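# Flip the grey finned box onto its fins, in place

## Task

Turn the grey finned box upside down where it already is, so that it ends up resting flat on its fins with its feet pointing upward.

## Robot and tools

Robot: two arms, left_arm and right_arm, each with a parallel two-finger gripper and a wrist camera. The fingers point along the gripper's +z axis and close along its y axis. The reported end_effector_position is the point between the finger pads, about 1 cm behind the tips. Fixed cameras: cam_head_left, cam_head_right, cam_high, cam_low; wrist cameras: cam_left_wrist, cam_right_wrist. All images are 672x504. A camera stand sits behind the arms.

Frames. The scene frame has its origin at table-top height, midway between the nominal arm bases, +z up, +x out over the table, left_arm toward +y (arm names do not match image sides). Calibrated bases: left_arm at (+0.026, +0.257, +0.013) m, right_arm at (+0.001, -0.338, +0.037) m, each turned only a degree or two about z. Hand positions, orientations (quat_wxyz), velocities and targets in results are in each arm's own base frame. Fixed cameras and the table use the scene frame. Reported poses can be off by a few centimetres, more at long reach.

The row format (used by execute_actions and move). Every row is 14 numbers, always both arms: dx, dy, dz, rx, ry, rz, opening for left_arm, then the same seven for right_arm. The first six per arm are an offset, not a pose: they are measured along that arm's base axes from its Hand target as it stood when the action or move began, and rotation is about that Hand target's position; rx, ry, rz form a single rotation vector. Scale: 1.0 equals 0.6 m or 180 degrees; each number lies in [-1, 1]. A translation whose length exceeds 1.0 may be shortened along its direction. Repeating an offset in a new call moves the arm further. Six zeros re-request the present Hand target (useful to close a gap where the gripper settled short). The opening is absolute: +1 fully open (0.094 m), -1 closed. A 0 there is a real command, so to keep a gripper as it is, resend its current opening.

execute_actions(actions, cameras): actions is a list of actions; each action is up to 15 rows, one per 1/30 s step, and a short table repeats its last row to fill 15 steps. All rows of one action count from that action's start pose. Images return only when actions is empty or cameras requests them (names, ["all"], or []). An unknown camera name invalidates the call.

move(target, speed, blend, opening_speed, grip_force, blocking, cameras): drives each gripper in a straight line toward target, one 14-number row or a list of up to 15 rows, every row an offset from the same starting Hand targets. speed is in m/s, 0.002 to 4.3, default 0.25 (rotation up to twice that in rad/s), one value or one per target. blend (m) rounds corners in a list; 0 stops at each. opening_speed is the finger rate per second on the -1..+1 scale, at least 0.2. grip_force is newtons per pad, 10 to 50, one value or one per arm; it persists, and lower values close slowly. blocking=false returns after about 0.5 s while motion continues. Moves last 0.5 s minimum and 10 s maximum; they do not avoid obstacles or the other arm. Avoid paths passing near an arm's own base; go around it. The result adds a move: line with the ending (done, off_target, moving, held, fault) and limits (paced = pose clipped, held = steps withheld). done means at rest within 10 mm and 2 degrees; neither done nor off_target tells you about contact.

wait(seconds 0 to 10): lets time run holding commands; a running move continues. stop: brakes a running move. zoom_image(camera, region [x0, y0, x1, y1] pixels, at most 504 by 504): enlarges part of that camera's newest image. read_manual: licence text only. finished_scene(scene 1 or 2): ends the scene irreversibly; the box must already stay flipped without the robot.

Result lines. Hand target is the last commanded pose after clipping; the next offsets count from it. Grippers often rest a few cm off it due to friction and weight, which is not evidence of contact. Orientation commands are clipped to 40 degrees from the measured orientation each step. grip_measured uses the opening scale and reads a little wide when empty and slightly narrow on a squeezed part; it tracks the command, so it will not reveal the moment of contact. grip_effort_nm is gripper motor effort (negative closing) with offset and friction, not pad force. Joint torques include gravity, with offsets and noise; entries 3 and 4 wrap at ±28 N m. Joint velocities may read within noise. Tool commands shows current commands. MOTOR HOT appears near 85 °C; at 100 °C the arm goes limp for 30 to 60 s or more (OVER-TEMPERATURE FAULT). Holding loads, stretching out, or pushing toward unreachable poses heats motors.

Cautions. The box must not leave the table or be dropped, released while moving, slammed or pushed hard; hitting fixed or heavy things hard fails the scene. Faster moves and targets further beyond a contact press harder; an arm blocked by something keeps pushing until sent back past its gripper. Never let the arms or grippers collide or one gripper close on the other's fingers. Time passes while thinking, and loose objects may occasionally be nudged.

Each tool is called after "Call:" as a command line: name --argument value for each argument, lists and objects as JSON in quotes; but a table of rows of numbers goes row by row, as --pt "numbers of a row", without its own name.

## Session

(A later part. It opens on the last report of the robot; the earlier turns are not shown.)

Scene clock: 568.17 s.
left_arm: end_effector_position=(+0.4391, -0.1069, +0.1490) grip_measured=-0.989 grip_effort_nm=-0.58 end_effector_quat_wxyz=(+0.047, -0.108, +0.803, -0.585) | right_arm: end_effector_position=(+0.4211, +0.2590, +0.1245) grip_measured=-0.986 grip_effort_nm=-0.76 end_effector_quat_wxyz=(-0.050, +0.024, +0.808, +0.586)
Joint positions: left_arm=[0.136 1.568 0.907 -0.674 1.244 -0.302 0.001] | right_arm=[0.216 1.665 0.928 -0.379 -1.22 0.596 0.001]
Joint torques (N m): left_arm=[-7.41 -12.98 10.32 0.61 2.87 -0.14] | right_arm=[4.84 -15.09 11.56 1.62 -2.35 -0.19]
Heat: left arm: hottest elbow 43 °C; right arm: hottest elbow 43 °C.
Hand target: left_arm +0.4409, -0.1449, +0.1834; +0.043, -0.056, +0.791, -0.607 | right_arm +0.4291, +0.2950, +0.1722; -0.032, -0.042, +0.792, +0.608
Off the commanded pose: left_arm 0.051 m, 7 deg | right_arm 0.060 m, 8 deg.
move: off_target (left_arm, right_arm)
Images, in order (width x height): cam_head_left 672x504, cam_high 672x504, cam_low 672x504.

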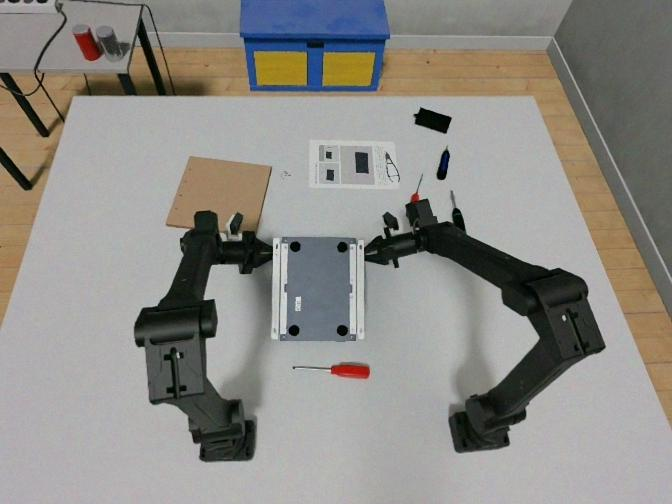

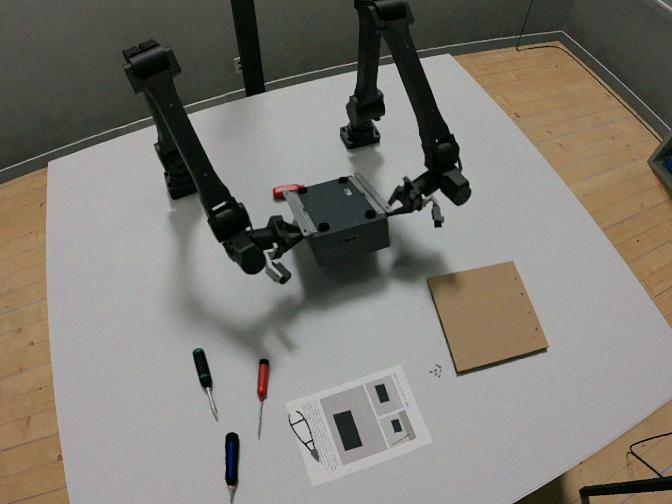

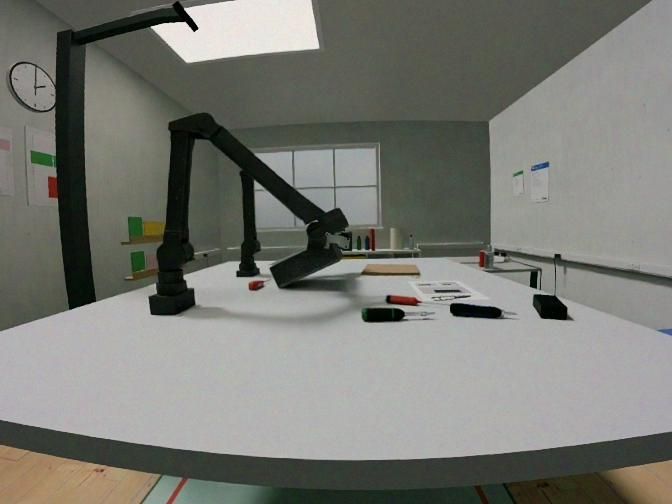

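Call:
move --target '[0.0667,0.005,-0.0817,0,0,0,-1,0.0667,0.0,-0.0817,0,0,0,-1]' --speed 0.04 --cameras '["cam_head_left","cam_high","cam_low"]'

Scene clock: 580.93 s.
left_arm: end_effector_position=(+0.4627, -0.1043, +0.0976) grip_measured=-0.989 grip_effort_nm=-0.58 end_effector_quat_wxyz=(+0.034, -0.115, +0.801, -0.587) | right_arm: end_effector_position=(+0.4463, +0.2603, +0.0756) grip_measured=-0.986 grip_effort_nm=-0.76 end_effector_quat_wxyz=(-0.062, +0.022, +0.810, +0.583)
Joint positions: left_arm=[0.135 1.729 0.945 -0.587 1.249 -0.294 0.001] | right_arm=[0.206 1.827 1.002 -0.379 -1.229 0.521 0.001]
Joint torques (N m): left_arm=[-7.24 -13.86 11.49 1.28 2.73 -0.19] | right_arm=[3.6 -16.85 11.7 1.92 -2.47 -0.09]
Heat: left arm: hottest elbow 44 °C; right arm: hottest elbow 43 °C.
Hand target: left_arm +0.4810, -0.1420, +0.1344; +0.043, -0.056, +0.791, -0.607 | right_arm +0.4691, +0.2950, +0.1232; -0.032, -0.042, +0.792, +0.608
Off the commanded pose: left_arm 0.056 m, 7 deg | right_arm 0.063 m, 9 deg.
move: off_target (left_arm, right_arm)
Images, in order (width x height): cam_head_left 672x504, cam_high 672x504, cam_low 672x504.

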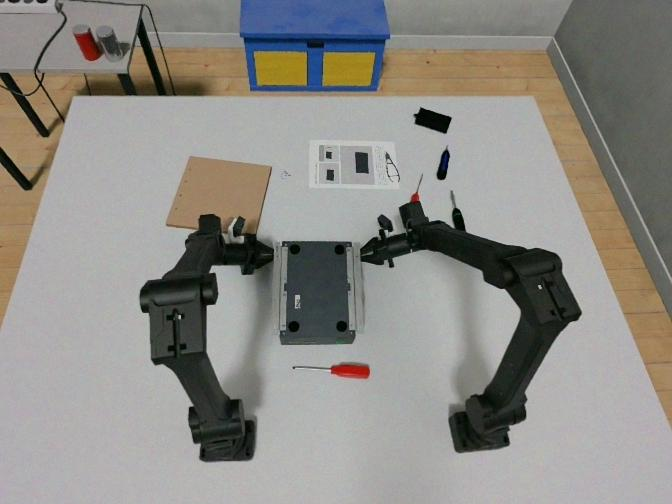

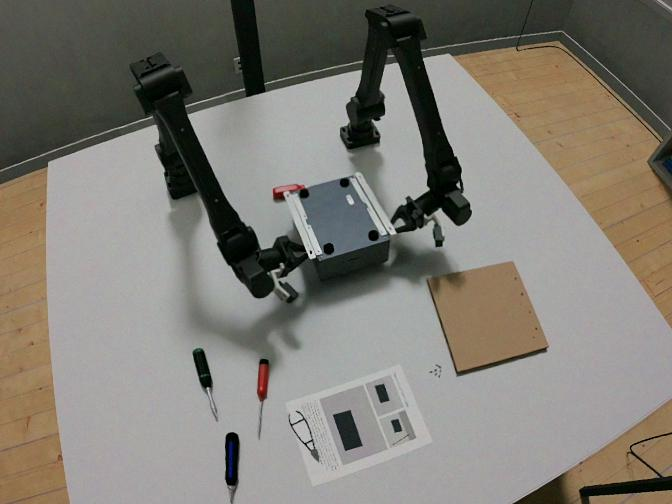

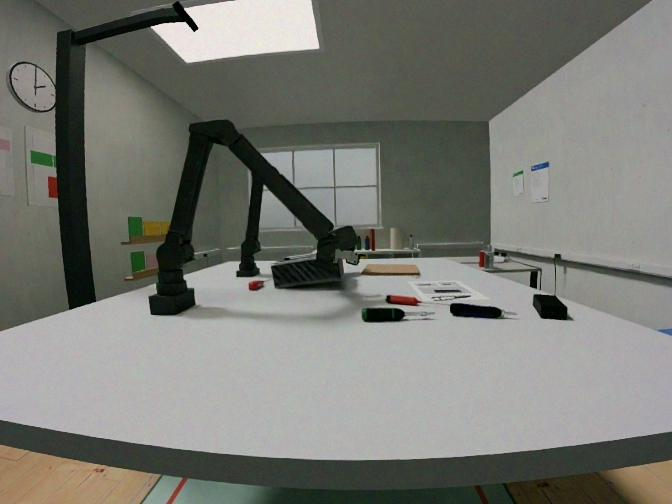

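Call:
move --pt "0.025 0.003 -0.05 0 0 0 -1 0.025 0.0 -0.05 0 0 0 -1" --pt "0.0417 0.006 -0.1 0 0 0 -1 0.0417 0.0 -0.1 0 0 0 -1" --speed 0.025 --blend '[0.003,0]' --cameras '["cam_head_left","cam_high","cam_low"]'

Scene clock: 590.53 s.
left_arm: end_effector_position=(+0.4923, -0.1027, +0.0695) grip_measured=-0.989 grip_effort_nm=-0.58 end_effector_quat_wxyz=(+0.051, -0.096, +0.793, -0.599) | right_arm: end_effector_position=(+0.4717, +0.2619, +0.0479) grip_measured=-0.986 grip_effort_nm=-0.76 end_effector_quat_wxyz=(-0.057, +0.011, +0.797, +0.601)
Joint positions: left_arm=[0.133 1.85 1.004 -0.483 1.281 -0.287 0.001] | right_arm=[0.194 1.945 1.065 -0.309 -1.275 0.505 0.001]
Joint torques (N m): left_arm=[-7 -11.58 9.96 1.87 1.42 -0.2] | right_arm=[3.25 -13.74 11.11 2.66 -0.7 -0.2]
Heat: left arm: hottest elbow 44 °C; right arm: hottest elbow 44 °C.
Hand target: left_arm +0.5059, -0.1383, +0.0743; +0.043, -0.056, +0.791, -0.607 | right_arm +0.4942, +0.2950, +0.0632; -0.032, -0.042, +0.792, +0.608
Off the commanded pose: left_arm 0.039 m, 5 deg | right_arm 0.043 m, 7 deg.
move: off_target (left_arm, right_arm)
Images, in order (width x height): cam_head_left 672x504, cam_high 672x504, cam_low 672x504.

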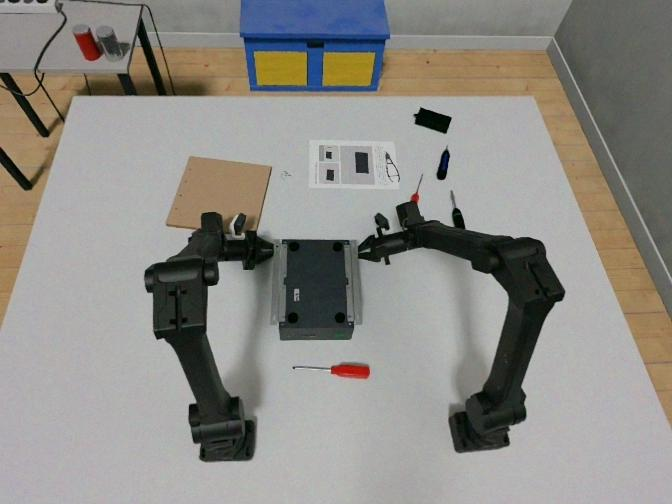

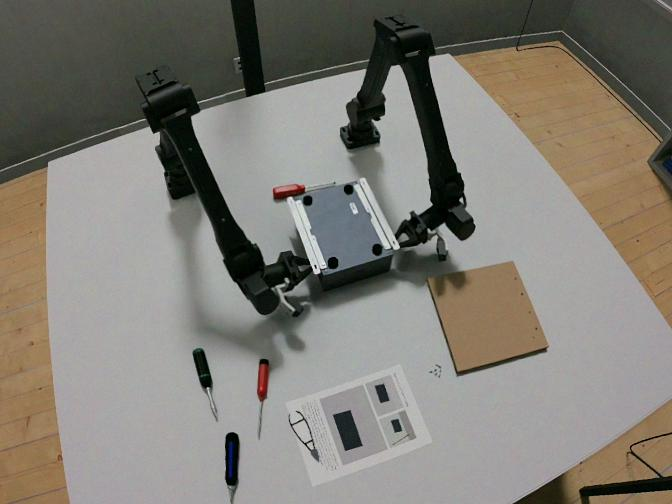

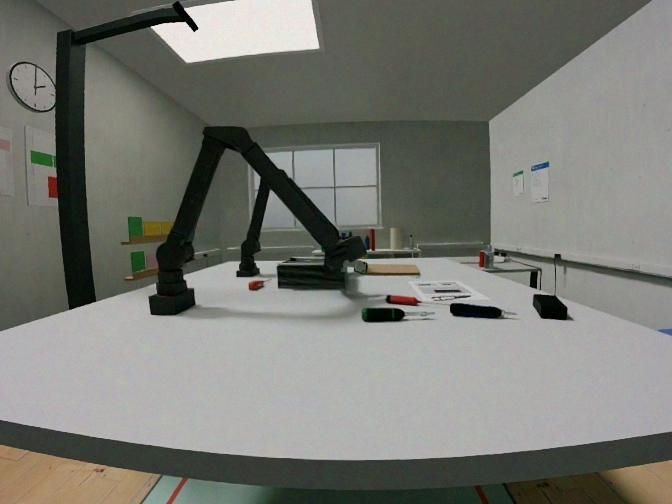

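Call:
zoom_image --camera "cam_low" --region '[240, 220, 400, 310]'

Call:
move --pt "0.01 0.0 -0.0417 0 0 0 -1 0.01 0.0 -0.0417 0 0 0 -1" --pt "0.01 0.0 -0.075 0 0 0 -1 0.01 0.0 -0.075 0 0 0 -1" --speed 0.025 --blend '[0.003,0]' --cameras '["cam_head_left","cam_low"]'

Call:
zoom_image --camera "cam_low" --region '[240, 220, 400, 310]'

Scaled by 3.150.

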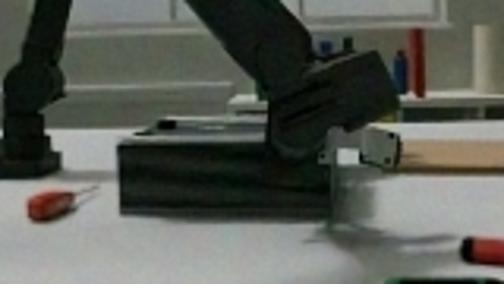

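Scene clock: 599.17 s.
left_arm: end_effector_position=(+0.5092, -0.1010, +0.0674) grip_measured=-0.989 grip_effort_nm=-0.58 end_effector_quat_wxyz=(+0.076, -0.070, +0.780, -0.617) | right_arm: end_effector_position=(+0.4894, +0.2629, +0.0454) grip_measured=-0.986 grip_effort_nm=-0.76 end_effector_quat_wxyz=(-0.032, -0.018, +0.781, +0.623)
Joint positions: left_arm=[0.137 1.895 1.032 -0.395 1.329 -0.287 0.001] | right_arm=[0.185 1.993 1.1 -0.228 -1.322 0.492 0.001]
Joint torques (N m): left_arm=[-7.06 -7.94 7.92 1.89 -0.55 -0.07] | right_arm=[3.96 -9.35 9.55 2.33 1.26 -0.18]
Heat: left arm: hottest elbow 45 °C; right arm: hottest elbow 45 °C.
Hand target: left_arm +0.5120, -0.1384, +0.0294; +0.043, -0.056, +0.791, -0.607 | right_arm +0.5001, +0.2950, +0.0183; -0.032, -0.042, +0.792, +0.608
Off the commanded pose: left_arm 0.053 m, 4 deg | right_arm 0.043 m, 3 deg.
move: off_target (left_arm, right_arm)
Images, in order (width x height): cam_head_left 672x504, cam_low 672x504.

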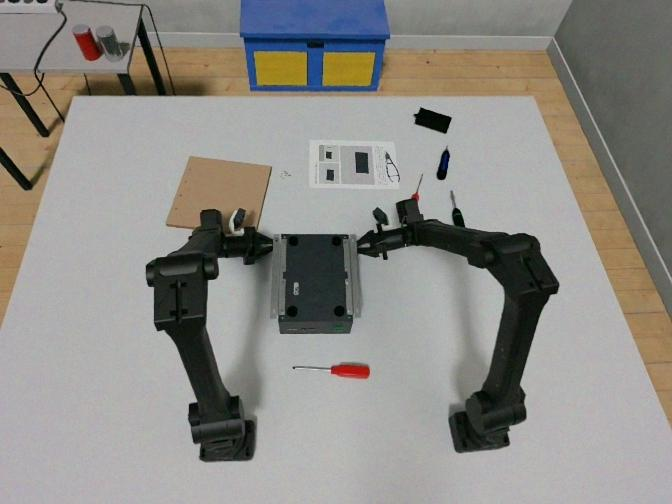

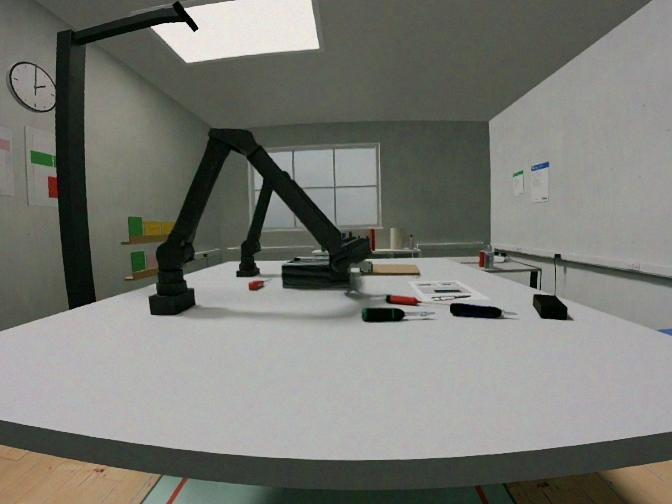

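Scaled by 3.150.

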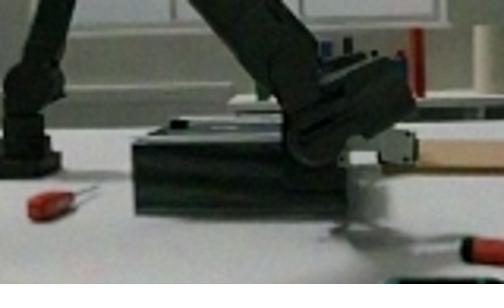

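Call:
zoom_image --camera "cam_head_left" --region '[240, 210, 400, 350]'

Scaled by 3.150.

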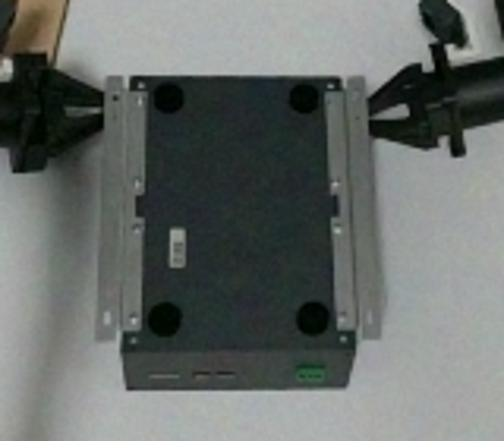

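Call:
move --pt "0.0 0.0 0.05 0 0 0 -1 0.0 0.0 0.035 0 0 0 -1" --pt "0.065 0.005 0.05 0 0 0 -1 0.0467 0.0 0.035 0 0 0 -1" --speed 0.03 --cameras '["cam_head_left","cam_low"]'

Call:
zoom_image --camera "cam_head_left" --region '[240, 200, 400, 340]'

Scene clock: 645.33 s.
left_arm: end_effector_position=(+0.5400, -0.0956, +0.0696) grip_measured=-0.989 grip_effort_nm=-0.58 end_effector_quat_wxyz=(+0.067, -0.082, +0.787, -0.607) | right_arm: end_effector_position=(+0.5196, +0.2661, +0.0466) grip_measured=-0.986 grip_effort_nm=-0.76 end_effector_quat_wxyz=(-0.032, -0.015, +0.788, +0.614)
Joint positions: left_arm=[0.137 1.941 1.141 -0.485 1.304 -0.288 0.001] | right_arm=[0.183 2.036 1.206 -0.322 -1.301 0.466 0.001]
Joint torques (N m): left_arm=[-7.24 -11.69 10.25 1.16 0.46 -0.21] | right_arm=[3.08 -13.74 9.69 1.48 0.2 -0.19]
Heat: left arm: hottest elbow 45 °C; right arm: hottest elbow 47 °C.
Hand target: left_arm +0.5511, -0.1353, +0.0595; +0.043, -0.056, +0.791, -0.607 | right_arm +0.5281, +0.2950, +0.0392; -0.032, -0.042, +0.792, +0.608
Off the commanded pose: left_arm 0.043 m, 4 deg | right_arm 0.031 m, 3 deg.
move: off_target (left_arm, right_arm)
Images, in order (width x height): cam_head_left 672x504, cam_low 672x504.

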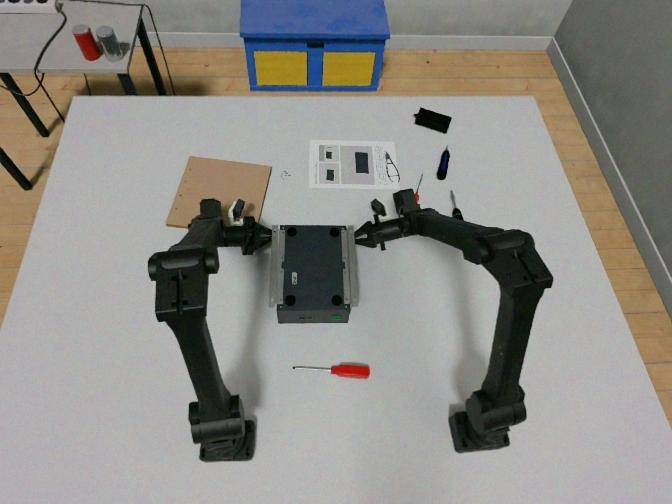

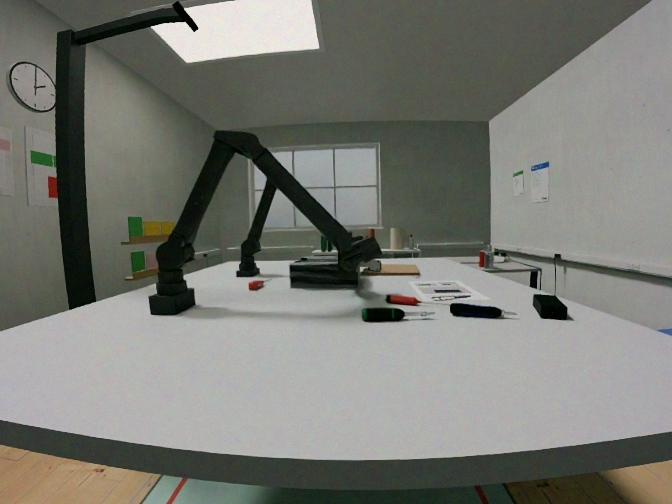

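Scaled by 3.150.

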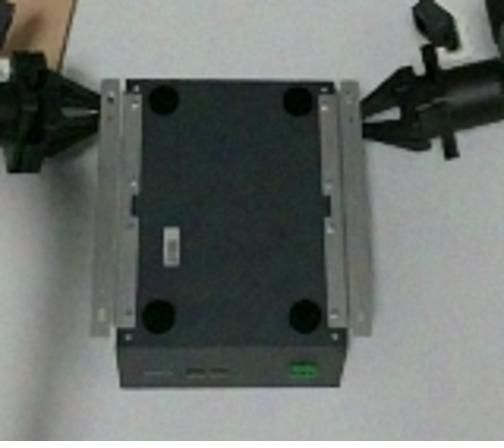

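Call:
move --pt "0 0.0755 0.0 0 0 0 -1 0 -0.055 0 0 0 0 -1" --pt "0 0.2 0.0 0 0 0 -1 0 -0.225 0 0 0 0 -1" --pt "-0.157 0.2 -0.041 0 0 0 -1 0 -0.27 0.1 0 0 0 -1" --speed '[0.06,0.12,0.15]' --blend '[0,0.02,0]' --cameras '["cam_head_left","cam_left_wrist"]'

Call:
zoom_image --camera "cam_head_left" --region '[240, 200, 400, 340]'

Scene clock: 682.67 s.
left_arm: end_effector_position=(+0.4559, -0.0195, +0.0290) grip_measured=-0.989 grip_effort_nm=-0.58 end_effector_quat_wxyz=(+0.036, -0.059, +0.790, -0.609) | right_arm: end_effector_position=(+0.5156, +0.1402, +0.0926) grip_measured=-0.986 grip_effort_nm=-0.76 end_effector_quat_wxyz=(-0.046, -0.036, +0.791, +0.609)
Joint positions: left_arm=[0.329 2.068 1.174 -1.306 1.249 0.64 0.001] | right_arm=[-0.049 2.09 1.456 -1.506 -1.264 -0.563 0.001]
Joint torques (N m): left_arm=[-0.03 -15.91 5.19 -0.73 0.48 0.03] | right_arm=[-2.26 -15.91 8.38 -0.76 -0.48 -0.18]
Heat: left arm: hottest elbow 45 °C; right arm: hottest elbow 47 °C.
Hand target: left_arm +0.4568, -0.0154, +0.0349; +0.043, -0.056, +0.791, -0.607 | right_arm +0.5281, +0.1331, +0.0993; -0.032, -0.042, +0.792, +0.608
Off the commanded pose: left_arm 0.007 m, 1 deg | right_arm 0.016 m, 2 deg.
move: off_target (right_arm)
Images, in order (width x height): cam_head_left 672x504, cam_left_wrist 672x504.

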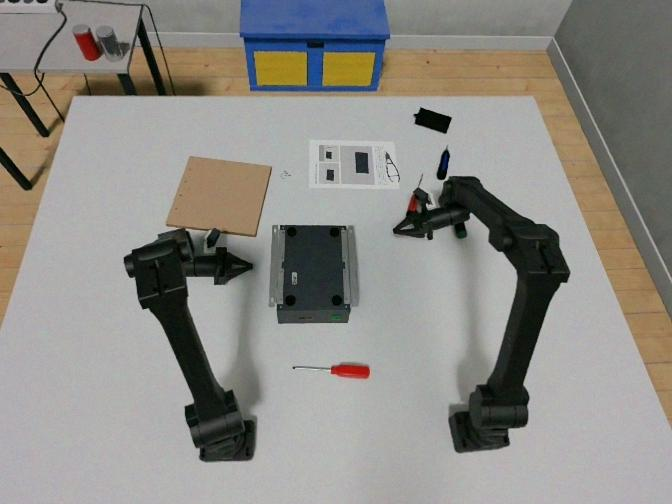

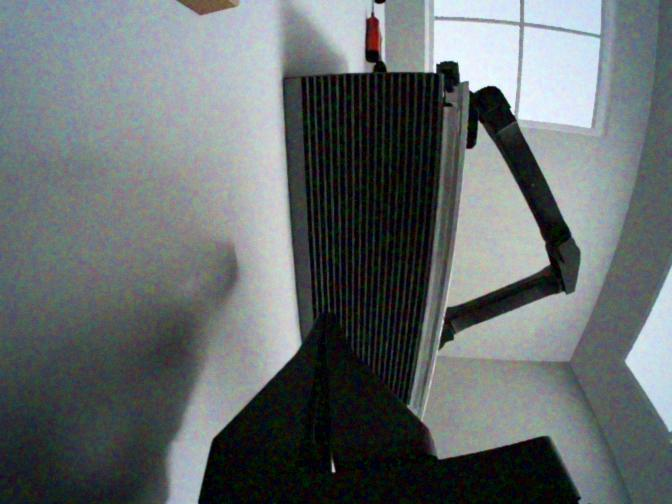

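Scaled by 3.150.

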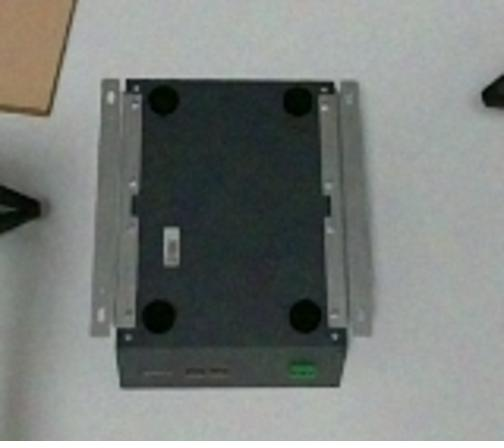

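Call:
move --pt "-0.0417 -0.11 0.0 0 0 0 -1 -0.03 0 0 0 0 0 -1" --pt "-0.0417 -0.216 0.0 0 0 0 -1 -0.03 0 0 0 0 0 -1" --speed '[0.1,0.04]' --blend '[0.01,0]' --cameras '["cam_head_left","cam_left_wrist"]'

Call:
zoom_image --camera "cam_head_left" --region '[240, 200, 400, 340]'

Scene clock: 697.10 s.
left_arm: end_effector_position=(+0.4376, -0.1210, +0.0295) grip_measured=-0.989 grip_effort_nm=-0.58 end_effector_quat_wxyz=(+0.055, -0.077, +0.791, -0.604) | right_arm: end_effector_position=(+0.5070, +0.1406, +0.0930) grip_measured=-0.986 grip_effort_nm=-0.76 end_effector_quat_wxyz=(-0.048, -0.036, +0.791, +0.609)
Joint positions: left_arm=[0.109 1.855 0.821 -0.26 1.292 -0.293 0.001] | right_arm=[-0.049 2.076 1.429 -1.506 -1.263 -0.572 0.001]
Joint torques (N m): left_arm=[-5.36 -13.27 4.74 1.59 0.9 -0.26] | right_arm=[-2.08 -17.55 5.52 0.09 -0.48 -0.22]
Heat: left arm: hottest elbow 44 °C; right arm: hottest elbow 45 °C.
Hand target: left_arm +0.4318, -0.1449, +0.0348; +0.043, -0.056, +0.791, -0.607 | right_arm +0.5101, +0.1331, +0.0992; -0.032, -0.042, +0.792, +0.608
Off the commanded pose: left_arm 0.025 m, 3 deg | right_arm 0.010 m, 2 deg.
move: off_target (left_arm)
Images, in order (width x height): cam_head_left 672x504, cam_left_wrist 672x504.

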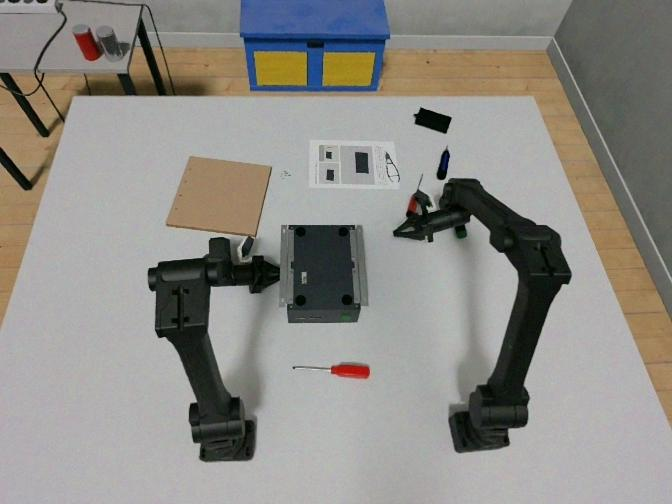

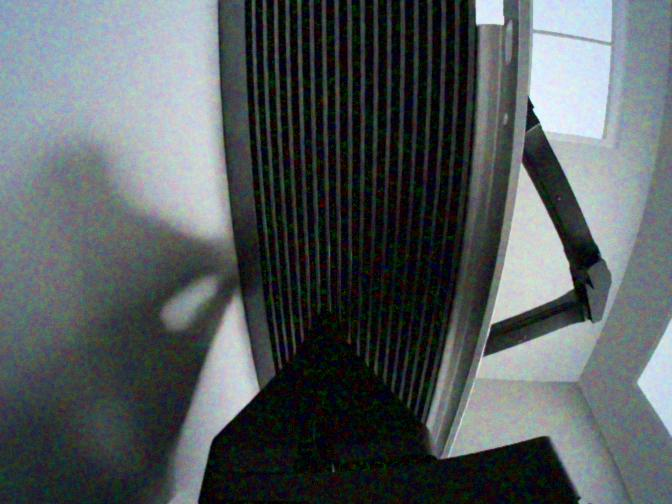

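Scaled by 3.150.

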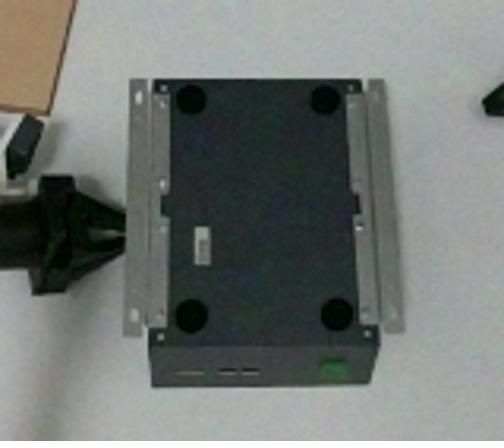

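Call:
move --pt "0 0.07 0.0 0 0 0 -1 0 0 0 0 0 0 -1" --pt "0.04 0.07 0.0 0 0 0 -1 0 0 0 0 0 0 -1" --pt "0.04 0.03 0.0 0 0 0 -1 0 0 0 0 0 0 -1" --pt "0.04 -0.02 0.0 0 0 0 -1 0 0 0 0 0 0 -1" --speed '[0.1,0.1,0.1,0.04]' --blend '[0.005,0.005,0.005,0]' --cameras '["cam_head_left","cam_left_wrist"]'

Call:
zoom_image --camera "cam_head_left" --region '[240, 200, 400, 340]'

Scene clock: 711.00 s.
left_arm: end_effector_position=(+0.4624, -0.1318, +0.0422) grip_measured=-0.989 grip_effort_nm=-0.57 end_effector_quat_wxyz=(+0.059, -0.070, +0.786, -0.612) | right_arm: end_effector_position=(+0.5070, +0.1406, +0.0930) grip_measured=-0.986 grip_effort_nm=-0.76 end_effector_quat_wxyz=(-0.048, -0.036, +0.791, +0.609)
Joint positions: left_arm=[0.08 1.864 0.869 -0.18 1.303 -0.4 0.001] | right_arm=[-0.049 2.076 1.429 -1.506 -1.263 -0.572 0.001]
Joint torques (N m): left_arm=[-5.42 -12.04 5.15 1.89 0 -0.23] | right_arm=[-1.73 -18.26 5.55 -0.02 -0.52 -0.22]
Heat: left arm: hottest elbow 42 °C; right arm: hottest elbow 42 °C.
Hand target: left_arm +0.4557, -0.1569, +0.0348; +0.043, -0.056, +0.791, -0.607 | right_arm +0.5101, +0.1331, +0.0992; -0.032, -0.042, +0.792, +0.608
Off the commanded pose: left_arm 0.027 m, 3 deg | right_arm 0.010 m, 2 deg.
move: off_target (left_arm)
Images, in order (width x height): cam_head_left 672x504, cam_left_wrist 672x504.

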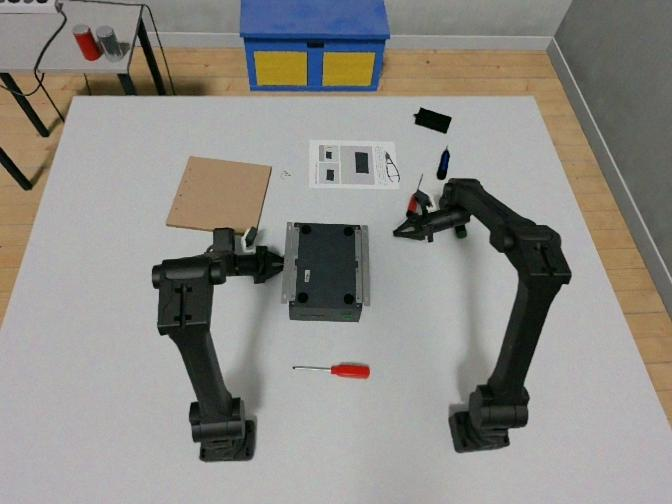

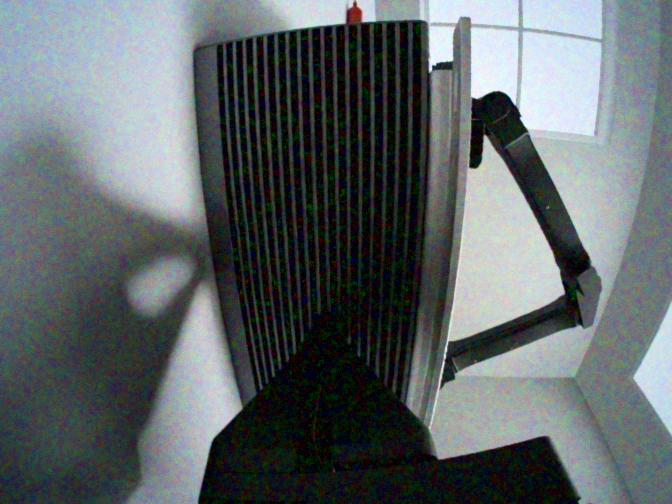

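Scaled by 3.150.

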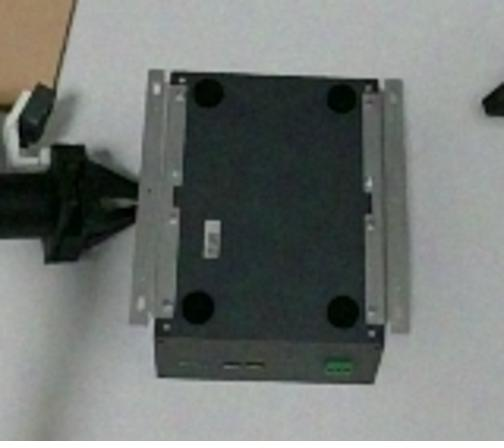

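Call:
move --pt "0 0.06 0.0 0 0 0 -1 0 0 0 0 0 0 -1" --pt "0 0.25 0.0 0 0 0 -1 0 -0.05 0.0 0 0 0 -1" --pt "0 0.25 0.15 0 0 0 -1 0 -0.05 0.05 0 0 0 -1" --speed '[0.06,0.15,0.15]' --blend '[0.005,0.02,0]' --cameras '["all"]'

Call:
zoom_image --camera "cam_head_left" --region '[240, 200, 400, 340]'

Call:
zoom_image --camera "cam_low" --region '[240, 220, 400, 310]'

Scene clock: 725.17 s.
left_arm: end_effector_position=(+0.4465, -0.0116, +0.1179) grip_measured=-0.989 grip_effort_nm=-0.58 end_effector_quat_wxyz=(+0.032, -0.066, +0.789, -0.610) | right_arm: end_effector_position=(+0.4990, +0.1108, +0.1156) grip_measured=-0.986 grip_effort_nm=-0.76 end_effector_quat_wxyz=(-0.048, -0.033, +0.790, +0.610)
Joint positions: left_arm=[0.352 1.898 1.19 -1.549 1.238 0.682 0.001] | right_arm=[-0.107 2.054 1.444 -1.676 -1.23 -0.708 0.001]
Joint torques (N m): left_arm=[-0.67 -13.68 8.57 -0.85 0.46 0.03] | right_arm=[-1.26 -18.67 8.18 -0.95 -0.44 -0.18]
Heat: left arm: hottest elbow 42 °C; right arm: hottest elbow 41 °C.
Hand target: left_arm +0.4558, -0.0069, +0.1248; +0.043, -0.056, +0.791, -0.607 | right_arm +0.5102, +0.1031, +0.1292; -0.032, -0.042, +0.792, +0.608
Off the commanded pose: left_arm 0.012 m, 2 deg | right_arm 0.019 m, 2 deg.
joint sent to its limit (right arm) — joint 4 (wrist pitch), lower limit. The joint targets still meet the commanded pose.
move: off_target (left_arm, right_arm)

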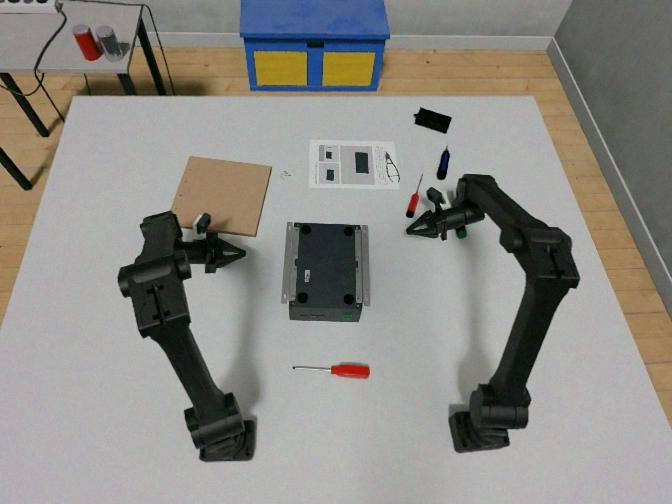

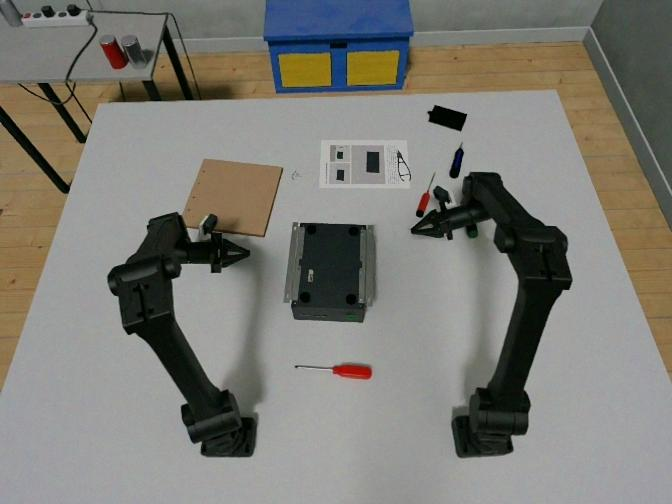

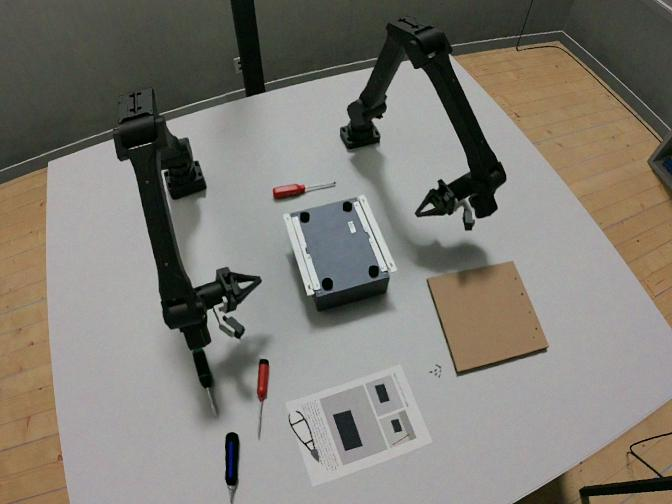

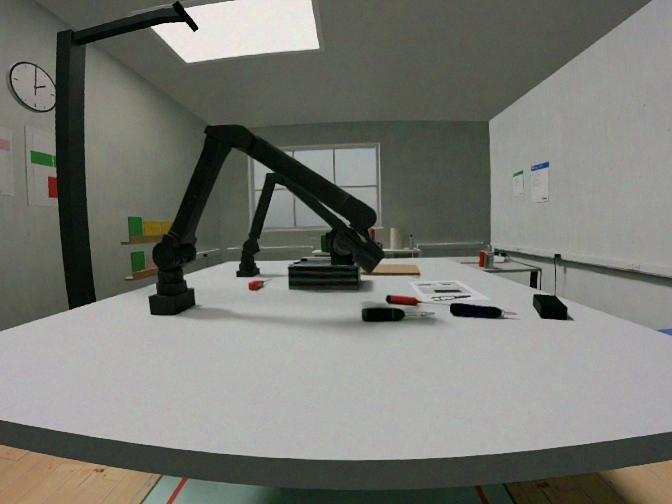

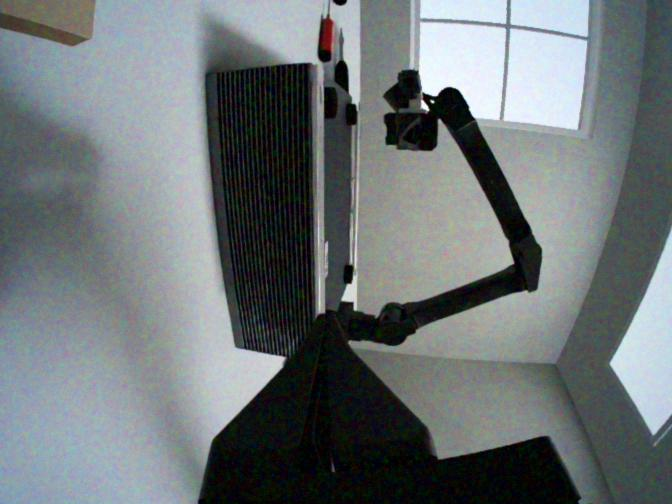

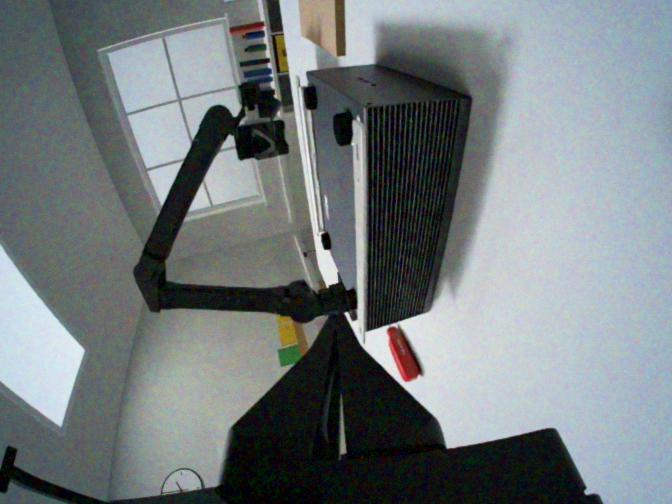

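Scaled by 3.150.

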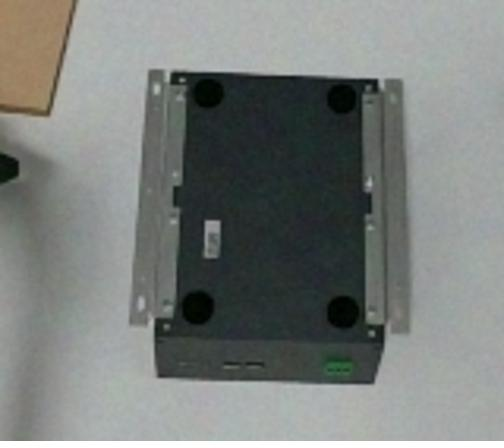

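Scaled by 3.150.

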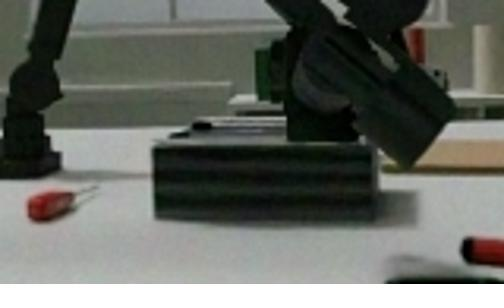

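Box lies flat on its fins, with its feet up, at its original place.

Call:
finished_scene --scene 2

The scene is finished: the task was done.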